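# Tighten two unmarked cover plate screws with a screwdriver

## Task

On the cover plate, find the two screws that carry no orange paint mark (these are the loose ones) and turn them in until they are snug, using the cordless screwdriver lying on the table, which runs only while its trigger is squeezed. When you are done the screwdriver must not be running, and nothing may end up off the table.

## Robot and tools

ROBOT. Two arms, left_arm and right_arm, each ending in an identical five-finger right hand (so the hands are not mirrored). A hand has six motors, always listed in this order: little, ring, middle, index, thumb_bend, thumb_turn. To run the screwdriver a finger (usually the index) must hold its trigger in; relaxing that finger stops it.

FRAMES. The scene frame has its origin at table-top height halfway between the arm bases, +x out over the table, +z up; left_arm sits toward +y. Each arm is steered by its hand point, 0.05 m in front of the palm where a pinch would meet. Hand axes: +z along the straightened fingers (which reach 0.06 to 0.07 m past the point), +y out of the palm, +x across the palm away from the thumb. A wrist bracket on the little-finger side reaches 0.10 m sideways and can strike things.

A ROW is 28 numbers, each in [-1, 1]: left dx, dy, dz, rx, ry, rz, then left little, ring, middle, index, thumb_bend, thumb_turn, force_limit, speed, then the same fourteen for the right arm. Both arms are always included. The six pose numbers are offsets, not poses: they are measured in scene axes from that arm's Hand target as it stood when the action or move began, with 1.0 meaning 0.6 m or 180 degrees; rx, ry, rz form one rotation vector turning about the Hand target's position. Six zeros hold an arm at its Hand target. The six motor numbers are absolute targets: +1 open or straight, -1 curled shut; for thumb_turn, -1 swings the thumb in front of the palm. A pinch is roughly index -0.22, thumb_bend -0.75, thumb_turn -0.57. force_limit maps -1 to about 0 N and +1 to 10 N of fingertip force (15 N for the two thumb motors); speed maps -1 to nearly still and +1 to full travel in 0.6 s. To keep a hand unchanged, resend the eight hand numbers of the last row it executed; if none has run yet, send its hand_measured six plus hand_force_limit and hand_speed.

TOOLS.
execute_actions(actions, cameras): actions is a list of actions; each action is up to 15 rows, one row per 1/30 s step, and a short action repeats its final row up to 15 steps. Every row in an action counts from the same start target. An empty list just reports state.
move(target, speed, blend, stop_force, zero, blocking, cameras): target is one row, or up to 15 rows differing only in pose offsets, all offsets counted from the Hand targets at the move's start. speed is m/s, 0.002 to 0.5 (default 0.25), turning at up to twice that in rad/s; one value or one per target. blend (m) rounds corners in a list. stop_force (4 to 80 N) ends an arm's path when its wrist sensor feels that much extra push against the motion; use it slowly for approaches, not for turning hands or for leaving a contact. zero (default true) rezeroes before the move. blocking=false returns early and cannot be combined with stop_force. The result adds a move: line with endings such as done, off_target, moving, held, fault or contact, and limits=paced (pose clipped) or limits=held (steps withheld).
wait(seconds 0 to 10), stop() brakes a running move, zoom_image(camera, region [x0, y0, x1, y1], at most 504 by 504 px), show_instructions() shows reference pages (here a screwdriver page), zero_wrist_force(arm), finished_scene(scene): the first call asks for a check, a second one ends the scene.

CAMERAS: cam_head_left, cam_head_right, cam_high (896x504), cam_left_wrist, cam_right_wrist (672x504). cameras=[] gives none; leaving it out gives all.

CONTROL NOTES. Each step the commanded pose is clamped to within 100 mm and 16 degrees of the measured hand pose, and the result's Hand target shows the clamped value; plan further offsets from it. The hand often stops short, and any later command keeps pushing toward the target; to relieve a press, command the target back beyond the hand point. Joints are limited to 1.88 or 2.83 rad/s, so large moves may arrive late. Arms are stiff and moves do not avoid obstacles or the other arm; a clearance check may print pose unreachable.

RESULTS. Positions in metres, quaternions wxyz, velocities in m/s and rad/s, all in the scene frame (printed positions can be slightly off at long reach). hand_measured, hand_stopped_by (moving, target, force, stalled, fault) and hand_load_n (positive when pushed open) follow the motor order. A lost grip shows as hand_load_n near 0. Wrist force and torque are in the hand's own axes. Joint torques include gravity and are noisy.

GRIPPING. For a wrap around something 0.035 to 0.08 m thick, turn the thumb in front before arriving; for thinner items (to about 0.025 m) close the thumb first. Close at speed -0.9 or less for gentle grips. To squeeze harder raise force_limit and send a target more closed than hand_measured.

AVOID. A contact torque at a joint limit (shoulder pan and lift 297, elbow 135, wrists 48.6 N m) or about 150 N of outside force halts that arm for 10 s. Motors heat when holding, stretched or straining: MOTOR HOT appears at 70 °C and braking at 85 °C for 30 to 60 s. Do not drop the screwdriver, knock anything off the table, slam, press arms together, overload fingers or swing loads fast. Loose items may get a small push now and then. Ensure the trigger is released before finishing.

Each tool is called after "Call:" as name(argument=value, ...) on one line, values as JSON.

Reference images:

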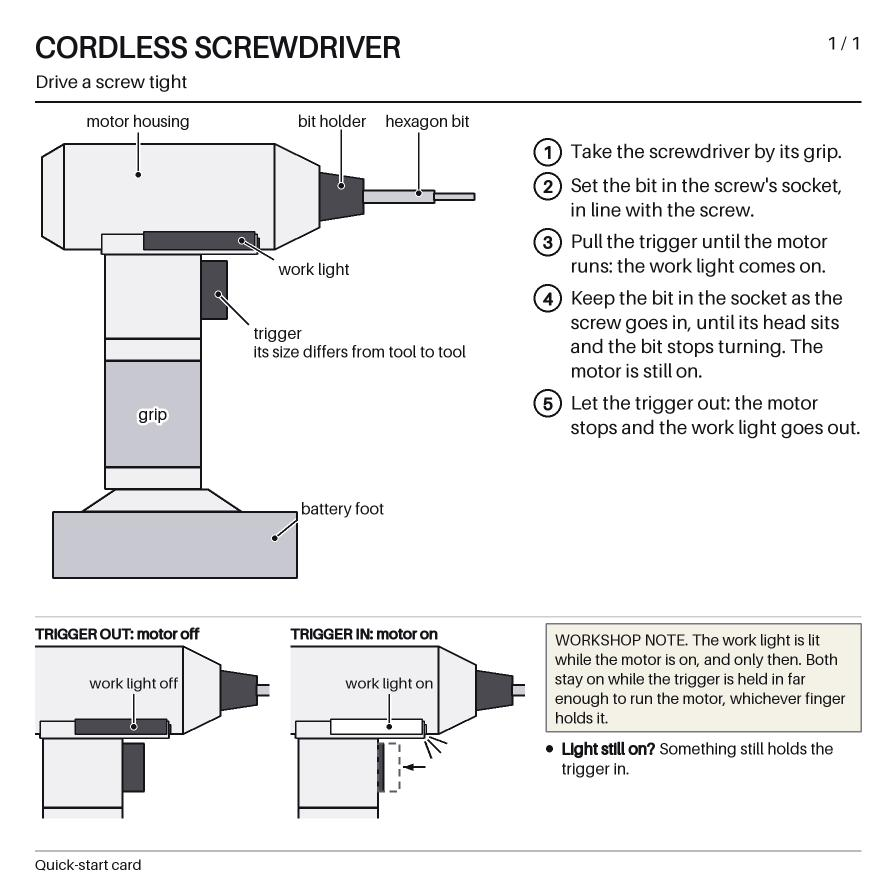

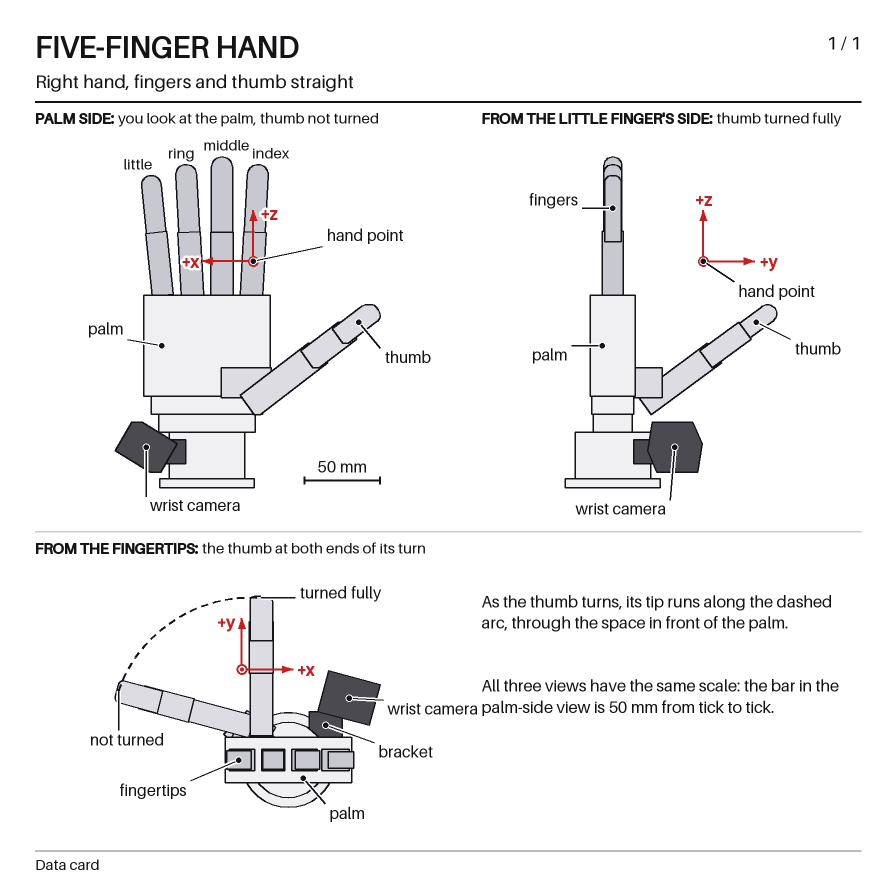

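## Session

Call:
execute_actions(actions=[])

Scene clock: 0.00 s.
left_arm: end_effector_position=(+0.2956, +0.1548, +0.3895) hand_measured=(+1.000, +1.000, +1.000, +1.000, +1.000, +1.000) hand_load_n=(+0.0, +0.0, +0.0, +0.0, +0.0, +0.0) hand_stopped_by=(target, target, target, target, target, target) hand_force_limit=0.00 hand_speed=-0.80 end_effector_quat_wxyz=(-0.069, +0.198, +0.799, -0.564) end_effector_velocity=(+0.000, +0.000, +0.000) end_effector_angular_velocity=(+0.000, +0.000, +0.000) | right_arm: end_effector_position=(+1.0799, -0.1479, +0.3186) hand_measured=(+1.000, +1.000, +1.000, +1.000, +1.000, +1.000) hand_load_n=(+0.0, +0.0, +0.0, +0.0, +0.0, +0.0) hand_stopped_by=(target, target, target, target, target, target) hand_force_limit=0.00 hand_speed=-0.80 end_effector_quat_wxyz=(+0.236, +0.829, +0.357, +0.359) end_effector_velocity=(+0.000, +0.000, +0.000) end_effector_angular_velocity=(+0.000, -0.001, +0.000)
Joint positions: left_arm=[-0.786 -1.589 1.895 0.482 2.618 -2.305] | right_arm=[0.489 -0.541 0.461 0.906 2.111 1.091]
Joint velocities: left_arm=[0 0 0 0 0 0.001] | right_arm=[0 0 0 -0.001 0 0]
Joint torques (N m): no reading
Wrist force (N): no reading
Wrist torque (N m): no reading
Wrist force, peak (N): no reading
Hand target: left_arm +0.2956, +0.1548, +0.3895; -0.069, +0.198, +0.799, -0.564 | right_arm +1.0799, -0.1479, +0.3186; +0.236, +0.829, +0.357, +0.359

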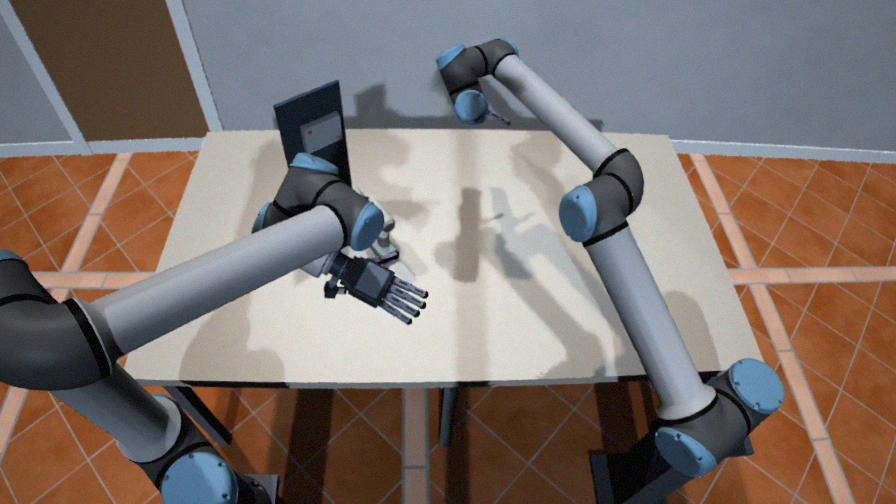

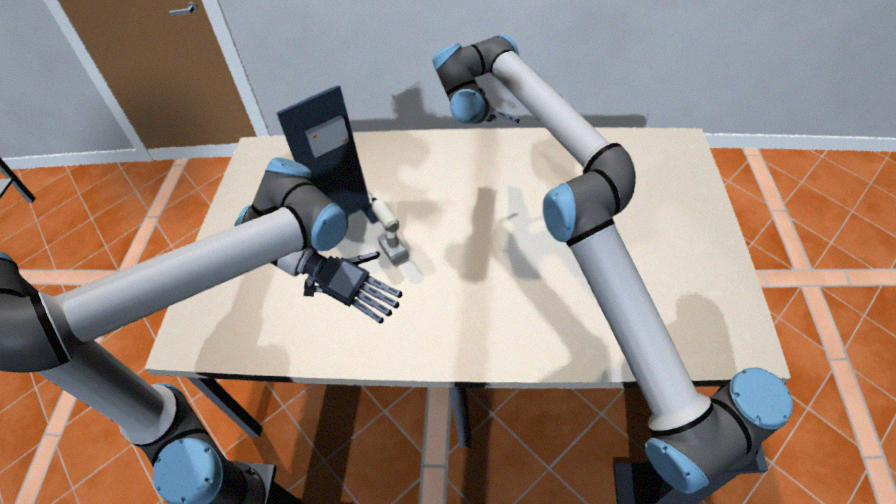

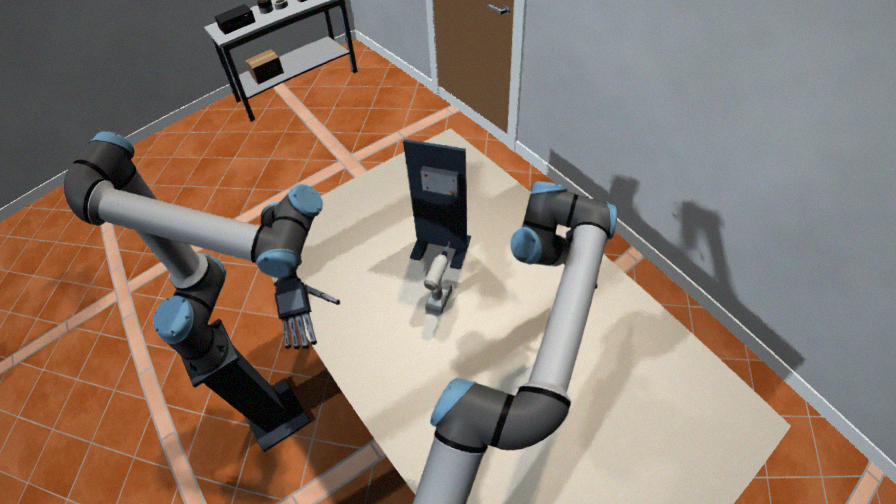

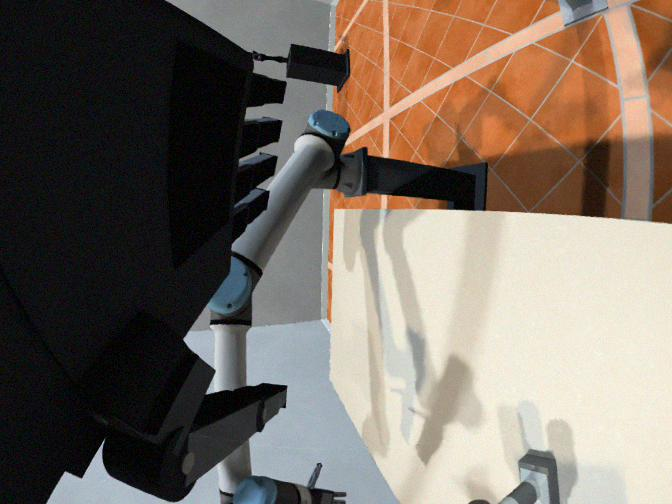

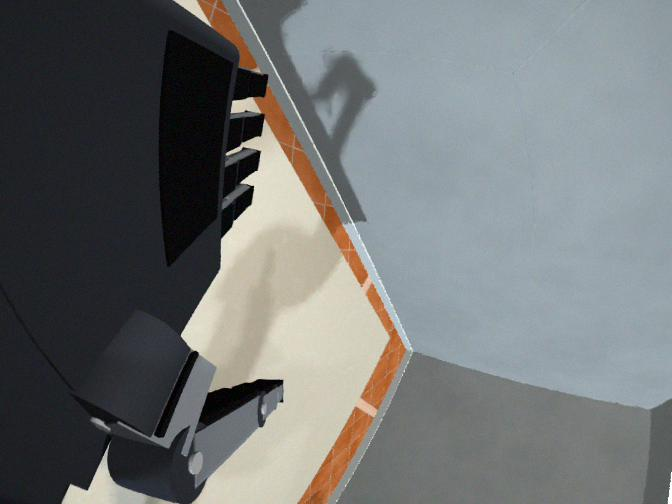

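Call:
zoom_image(camera="cam_head_right", region=[260, 70, 460, 290])

Call:
zoom_image(camera="cam_high", region=[370, 120, 530, 350])

Call:
zoom_image(camera="cam_head_left", region=[240, 70, 440, 290])

Call:
zoom_image(camera="cam_high", region=[400, 140, 480, 220])

Scaled by 2.291.

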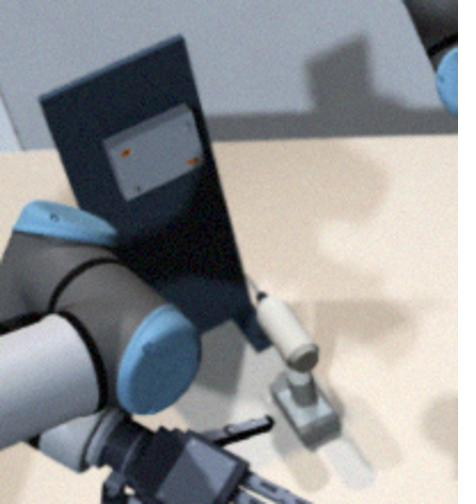

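Scaled by 2.191.

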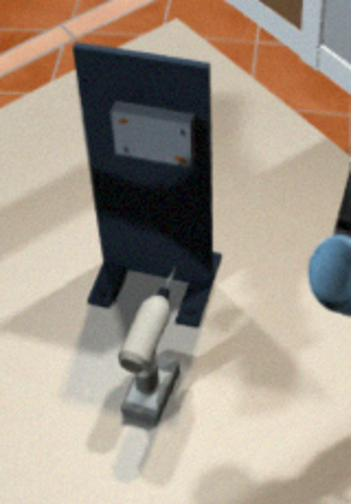

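Scaled by 2.291.

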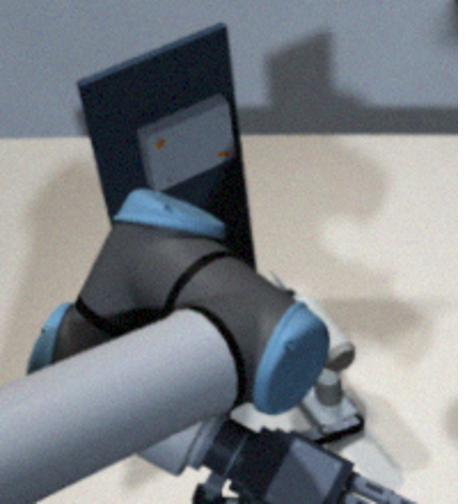

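Scaled by 6.300.

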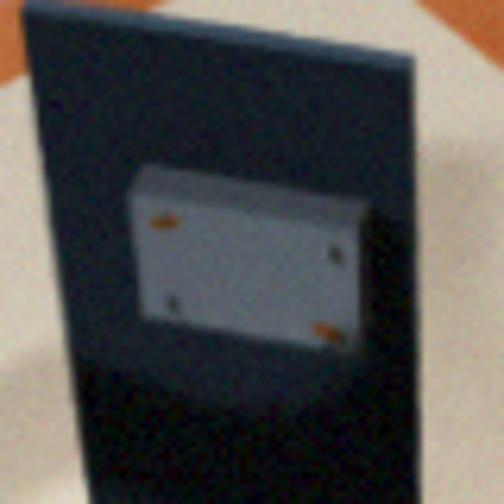

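Call:
move(target=[0.34, -0.09, 0.1, 0.198, -0.469, 0.412, 1,1,1,1,1,1,0,-0.8, 0,0,0,0,0,0, 1,1,1,1,1,1,0,-0.8], speed=0.25)

Scene clock: 6.73 s.
left_arm: end_effector_position=(+0.4986, +0.1009, +0.4493) hand_measured=(+1.000, +1.000, +1.000, +1.000, +1.000, +1.000) hand_load_n=(+0.0, +0.0, +0.0, +0.0, +0.0, +0.0) hand_stopped_by=(target, target, target, target, target, target) hand_force_limit=0.00 hand_speed=-0.80 end_effector_quat_wxyz=(+0.707, -0.001, +0.708, +0.000) end_effector_velocity=(+0.000, -0.001, +0.000) end_effector_angular_velocity=(-0.002, +0.000, -0.001) | right_arm: end_effector_position=(+1.0799, -0.1479, +0.3186) hand_measured=(+1.000, +1.000, +1.000, +1.000, +1.000, +1.000) hand_load_n=(+0.0, +0.0, +0.0, +0.0, +0.0, +0.0) hand_stopped_by=(target, target, target, target, target, target) hand_force_limit=0.00 hand_speed=-0.80 end_effector_quat_wxyz=(+0.236, +0.829, +0.357, +0.359) end_effector_velocity=(+0.000, +0.000, -0.001) end_effector_angular_velocity=(-0.001, +0.001, +0.000)
Joint positions: left_arm=[-1.318 -1.436 1.887 -0.445 0.286 -1.578] | right_arm=[0.489 -0.541 0.461 0.906 2.111 1.091]
Joint velocities: left_arm=[-0.001 0 0 0 0 -0.001] | right_arm=[0 0.001 0 0 0 0]
Joint torques (N m): left_arm=[-14.27 -28.3 -52.51 -2.41 -2.43 0.74] | right_arm=[-4.29 -123.47 -43.17 0.25 2.02 -0.65]
Wrist force (N): left_arm=[-1.3 2.8 -0.2] | right_arm=[0.3 0.1 0.1]
Wrist torque (N m): left_arm=[0.47 0.31 -0.09] | right_arm=[0.01 -0.04 0.02]
Wrist force, peak (N): left_arm=[-1.5 3.2 0.2] | right_arm=[0.5 -0.4 0.5]
Hand target: left_arm +0.4986, +0.1008, +0.4493; +0.707, -0.001, +0.708, +0.000 | right_arm +1.0799, -0.1479, +0.3186; +0.236, +0.829, +0.357, +0.359
Off the commanded pose: left_arm 0.001 m, 0 deg | right_arm 0.000 m, 0 deg.
move: done

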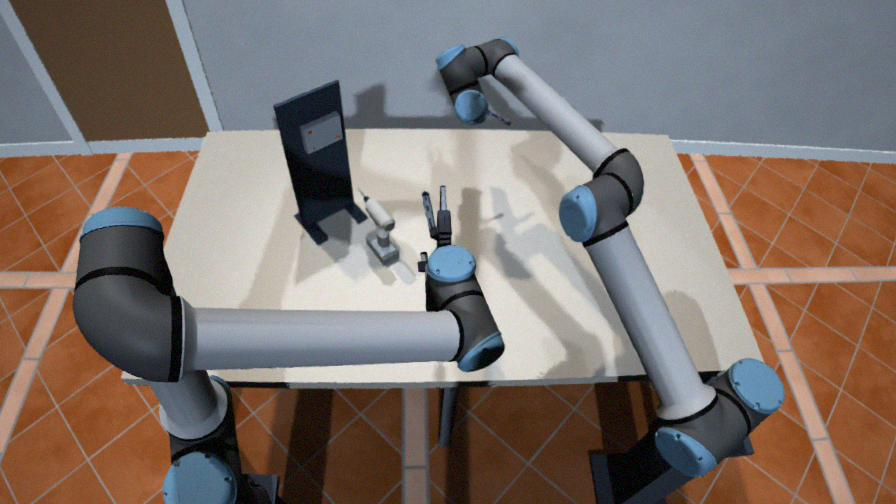

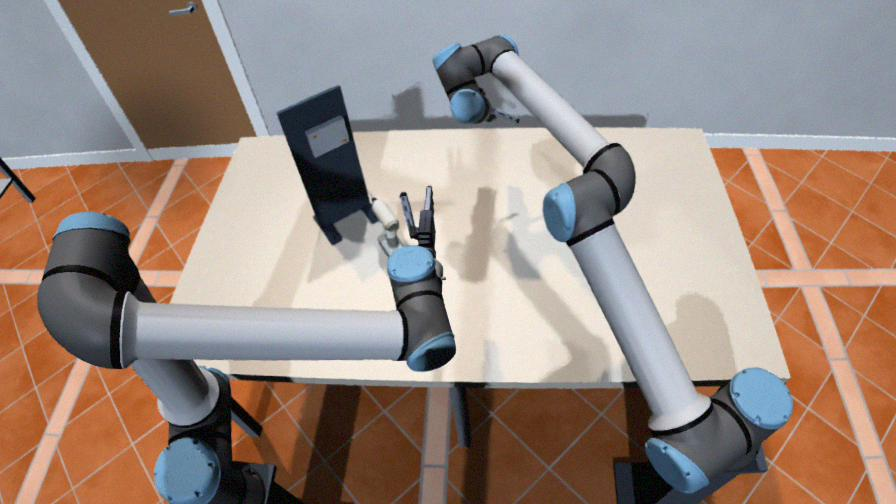

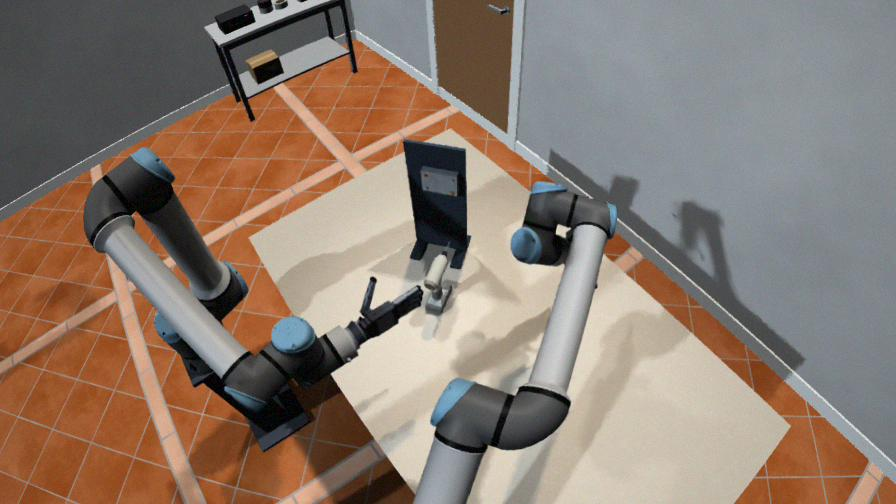

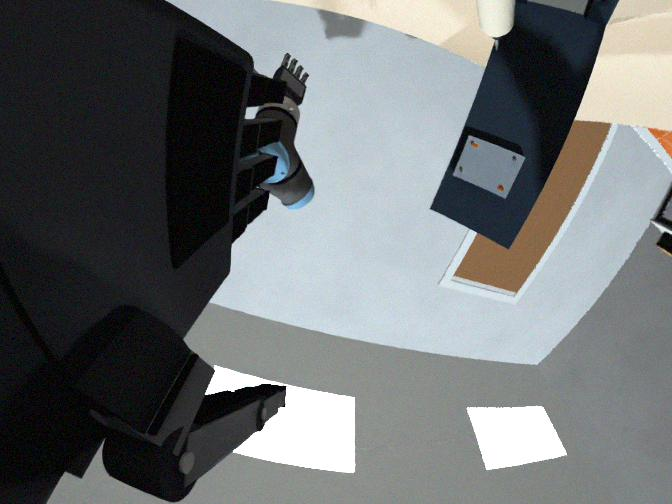

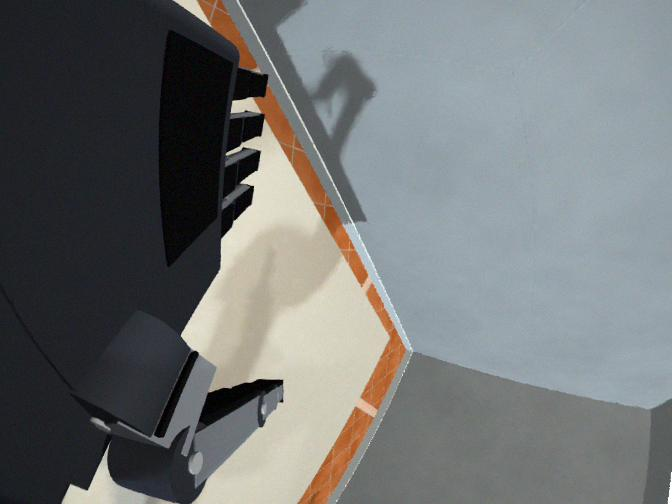

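Call:
zoom_image(camera="cam_head_left", region=[260, 70, 480, 290])

Call:
zoom_image(camera="cam_left_wrist", region=[420, 0, 640, 260])

Call:
zoom_image(camera="cam_high", region=[340, 120, 500, 350])

Scaled by 2.291.

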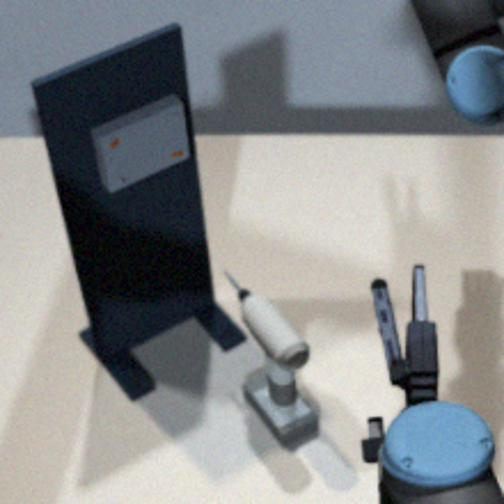

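Scaled by 1.938 from the camera's 672x504 image, which has a finer 960x720 frame.

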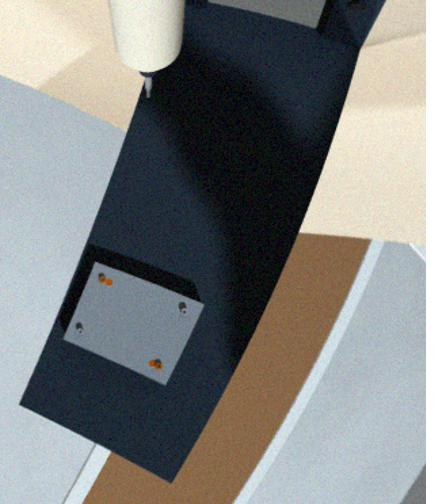

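Scaled by 2.191.

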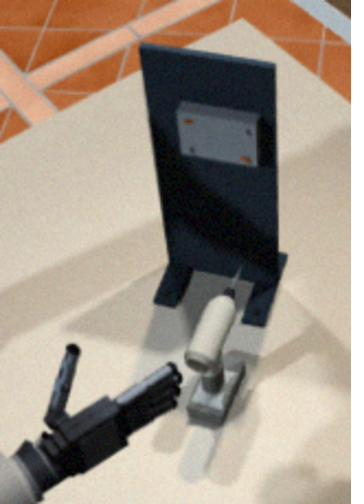

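Call:
move(target=[0, 0, -0.48, 0,0,0, 1,1,1,1,1,-1,0,-0.2, 0,0,0,0,0,0, 1,1,1,1,1,1,0,-0.8], speed=0.25)

Call:
zoom_image(camera="cam_head_left", region=[260, 70, 480, 290])

Call:
zoom_image(camera="cam_head_right", region=[260, 70, 480, 290])

Call:
zoom_image(camera="cam_high", region=[340, 120, 500, 350])

Scene clock: 9.70 s.
left_arm: end_effector_position=(+0.4984, +0.1014, +0.1611) hand_measured=(+1.000, +1.000, +1.000, +1.000, +1.000, -1.000) hand_load_n=(+0.0, +0.0, -0.5, +0.0, +0.0, +0.0) hand_stopped_by=(target, target, target, target, target, target) hand_force_limit=0.00 hand_speed=-0.20 end_effector_quat_wxyz=(+0.707, -0.001, +0.708, +0.000) end_effector_velocity=(+0.001, +0.001, +0.001) end_effector_angular_velocity=(+0.000, +0.000, +0.001) | right_arm: end_effector_position=(+1.0799, -0.1479, +0.3186) hand_measured=(+1.000, +1.000, +1.000, +1.000, +1.000, +1.000) hand_load_n=(-0.5, +0.0, +0.0, +0.0, +0.0, +0.0) hand_stopped_by=(target, target, target, target, target, target) hand_force_limit=0.00 hand_speed=-0.80 end_effector_quat_wxyz=(+0.236, +0.829, +0.357, +0.359) end_effector_velocity=(+0.000, +0.000, +0.002) end_effector_angular_velocity=(+0.001, -0.002, +0.000)
Joint positions: left_arm=[-1.318 -1.098 2.081 -0.977 0.286 -1.578] | right_arm=[0.489 -0.541 0.461 0.906 2.111 1.091]
Joint velocities: left_arm=[0.001 -0.001 0 0 0 0.001] | right_arm=[0 -0.002 0 -0.001 0 0]
Joint torques (N m): left_arm=[11.01 -40.02 -35.83 2.55 2.28 -3.7] | right_arm=[-7.81 -124.91 -44.29 -0.1 2.01 -1.03]
Wrist force (N): left_arm=[-1.7 3.1 -0.3] | right_arm=[0.0 0.1 0.1]
Wrist torque (N m): left_arm=[0.50 0.37 -0.11] | right_arm=[0.00 -0.01 0.00]
Wrist force, peak (N): left_arm=[-3.8 2.7 0.0] | right_arm=[0.2 0.6 0.5]
Hand target: left_arm +0.4984, +0.1014, +0.1611; +0.707, -0.001, +0.708, +0.000 | right_arm +1.0799, -0.1479, +0.3186; +0.236, +0.829, +0.357, +0.359
Off the commanded pose: left_arm 0.001 m, 0 deg | right_arm 0.000 m, 0 deg.
move: done

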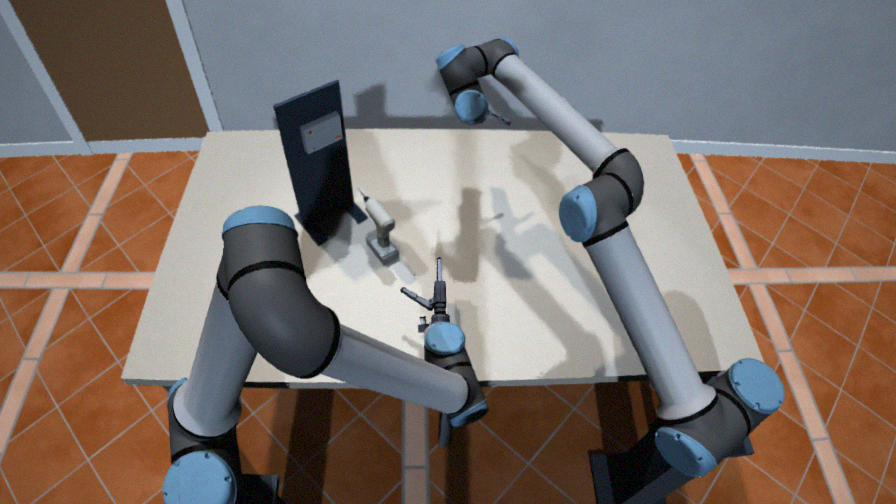

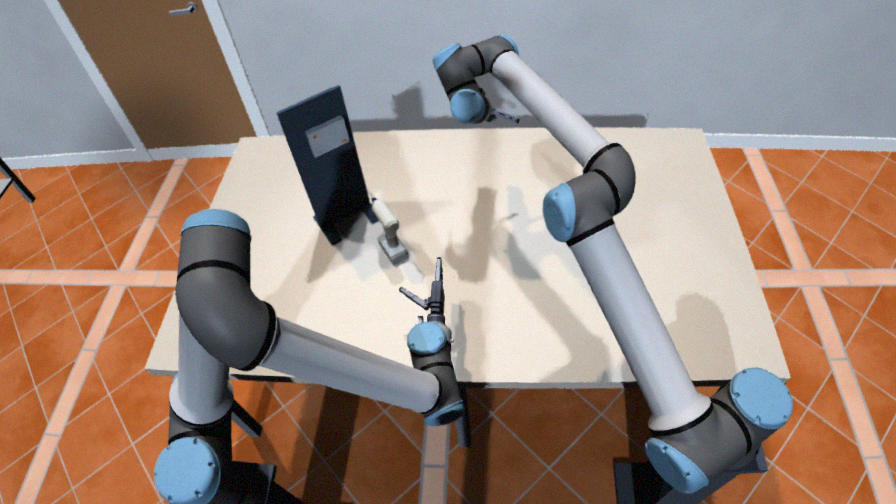

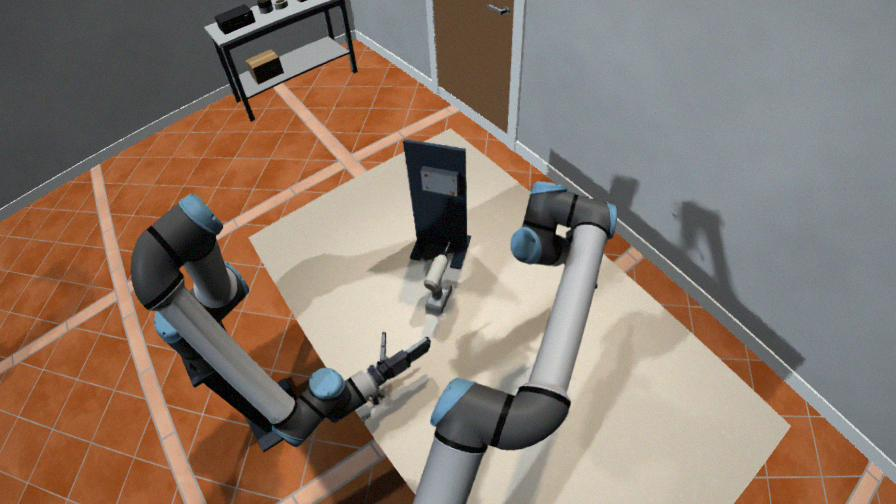

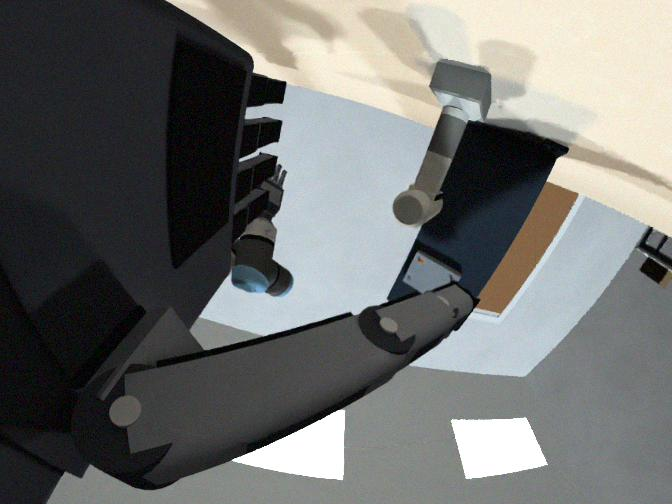

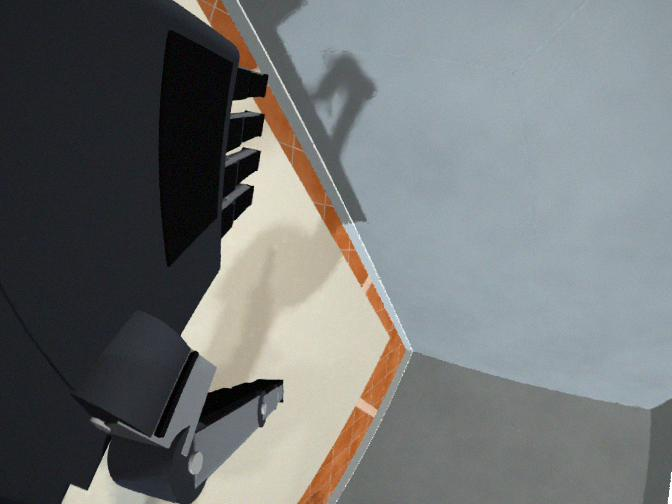

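Scaled by 2.291.

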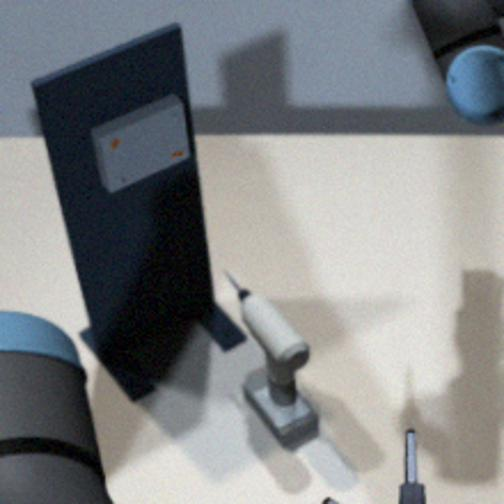

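Scaled by 2.291.

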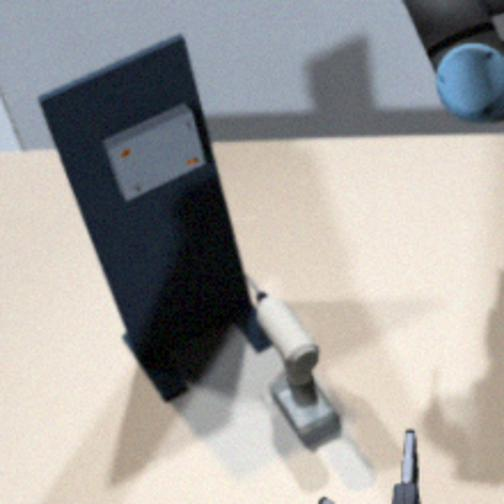

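Scaled by 2.191.

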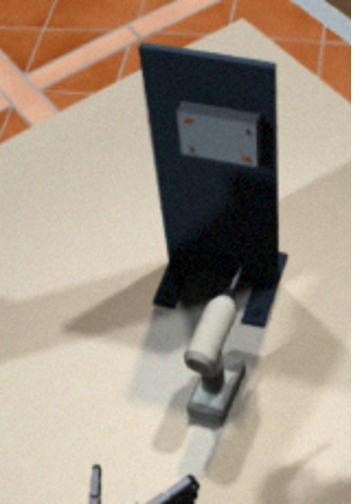

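Call:
move(target=[0.108, 0.086, -0.063, 0,0,0.1667, 1,1,1,1,1,-1,0,-0.2, 0,0,0,0,0,0, 1,1,1,1,1,1,0,-0.8], speed=0.2)

Call:
zoom_image(camera="cam_head_left", region=[320, 160, 480, 320])

Call:
zoom_image(camera="cam_left_wrist", region=[220, 0, 672, 340])

Call:
zoom_image(camera="cam_high", region=[340, 200, 500, 380])

Scene clock: 12.93 s.
left_arm: end_effector_position=(+0.5632, +0.1530, +0.1230) hand_measured=(+1.000, +1.000, +1.000, +1.000, +1.000, -1.000) hand_load_n=(+0.0, +0.0, +0.0, +0.0, +0.0, +0.0) hand_stopped_by=(target, target, target, target, target, target) hand_force_limit=0.00 hand_speed=-0.20 end_effector_quat_wxyz=(+0.683, -0.184, +0.683, +0.183) end_effector_velocity=(+0.000, +0.000, +0.000) end_effector_angular_velocity=(+0.000, +0.000, +0.000) | right_arm: end_effector_position=(+1.0799, -0.1479, +0.3186) hand_measured=(+1.000, +1.000, +1.000, +1.000, +1.000, +1.000) hand_load_n=(+0.0, +0.0, -0.5, +0.0, +0.0, +0.0) hand_stopped_by=(target, target, target, target, target, target) hand_force_limit=0.00 hand_speed=-0.80 end_effector_quat_wxyz=(+0.236, +0.829, +0.357, +0.359) end_effector_velocity=(+0.000, +0.000, +0.000) end_effector_angular_velocity=(+0.000, +0.001, +0.000)
Joint positions: left_arm=[-1.173 -0.901 1.804 -0.919 -0.093 -1.557] | right_arm=[0.489 -0.541 0.461 0.906 2.111 1.091]
Joint velocities: left_arm=[0 0 0 0 0 -0.001] | right_arm=[0 0 0 0 0 0]
Joint torques (N m): left_arm=[-5.05 -62.56 -34.45 -2.39 -0.69 2.22] | right_arm=[-10.08 -126.9 -44.18 -0.55 2.07 -1.09]
Wrist force (N): left_arm=[-1.6 2.7 -0.1] | right_arm=[-0.1 0.0 0.3]
Wrist torque (N m): left_arm=[0.42 0.36 -0.11] | right_arm=[-0.02 0.02 0.00]
Wrist force, peak (N): left_arm=[-2.4 2.9 -0.6] | right_arm=[0.1 0.5 0.6]
Hand target: left_arm +0.5632, +0.1529, +0.1230; +0.683, -0.184, +0.683, +0.183 | right_arm +1.0799, -0.1479, +0.3186; +0.236, +0.829, +0.357, +0.359
Off the commanded pose: left_arm 0.000 m, 0 deg | right_arm 0.000 m, 0 deg.
move: done

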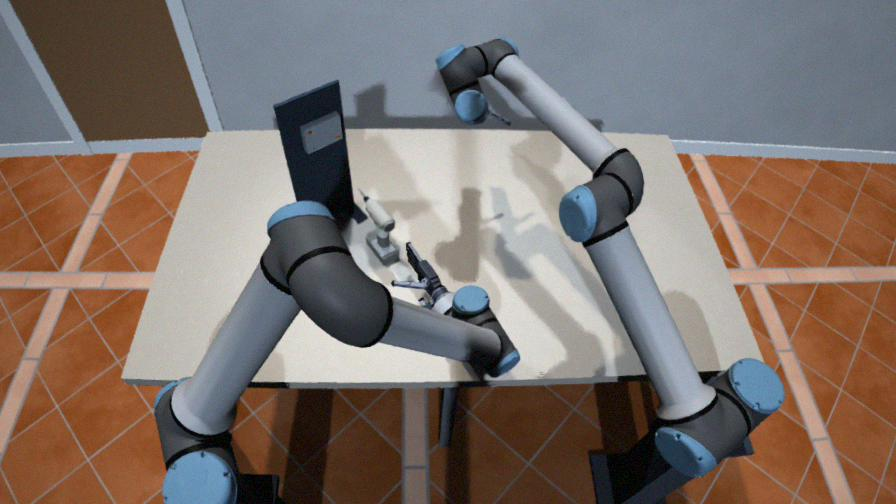

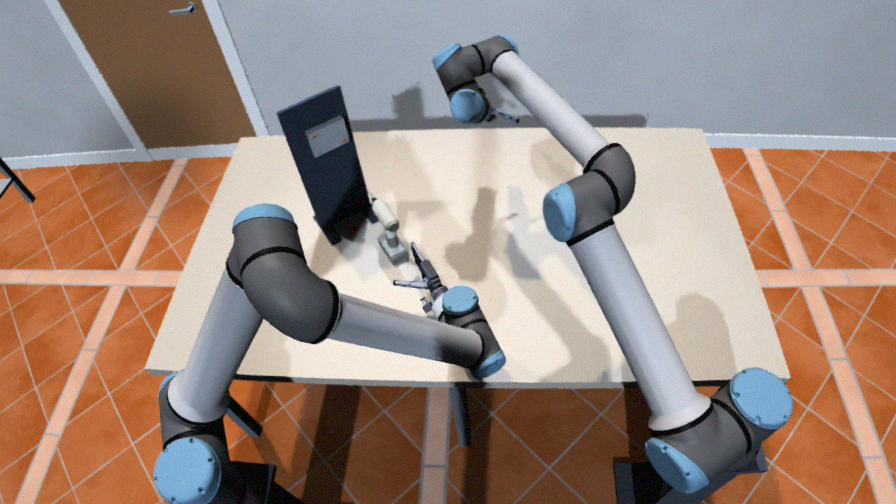

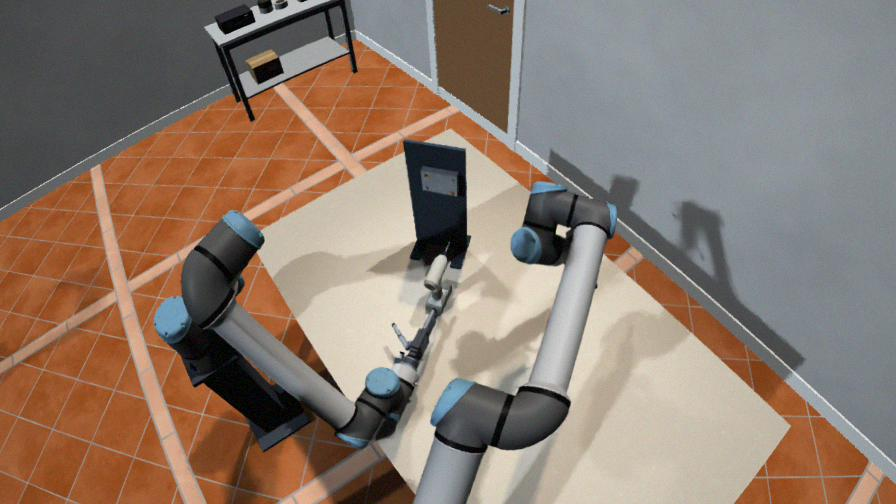

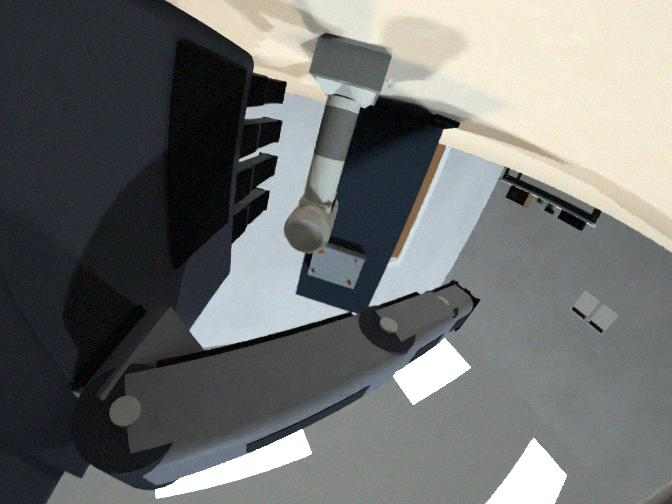

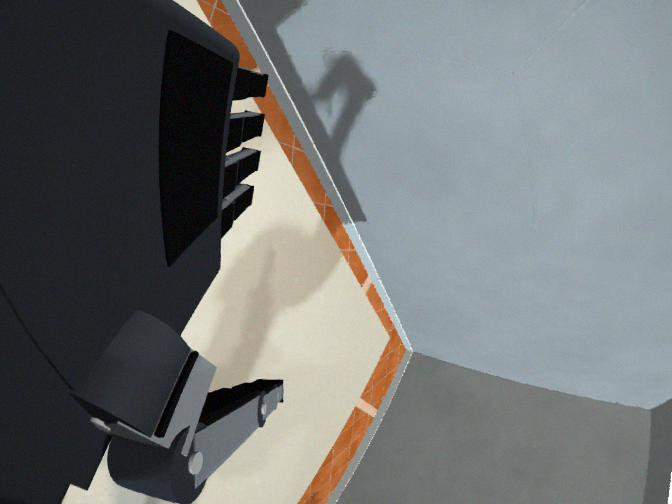

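Scaled by 3.150.

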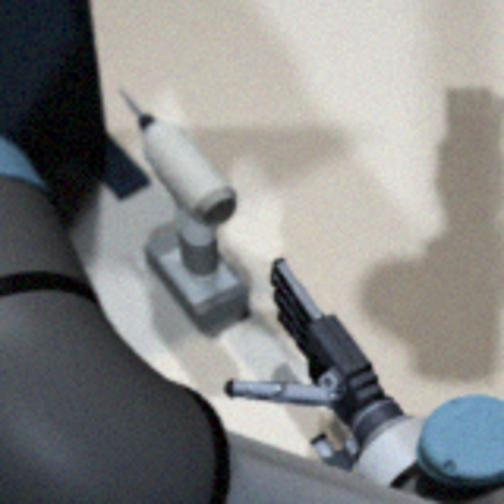

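Scaled by 1.115 from the camera's 672x504 image, which has a finer 960x720 frame.

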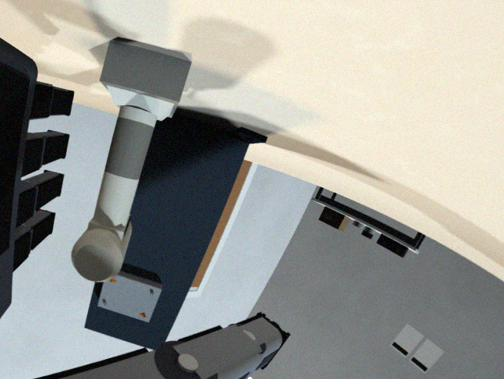

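Scaled by 2.800.

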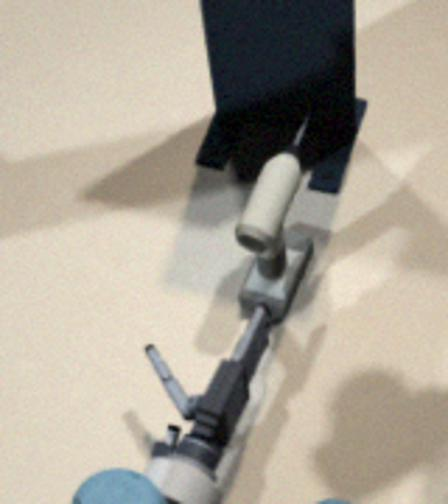

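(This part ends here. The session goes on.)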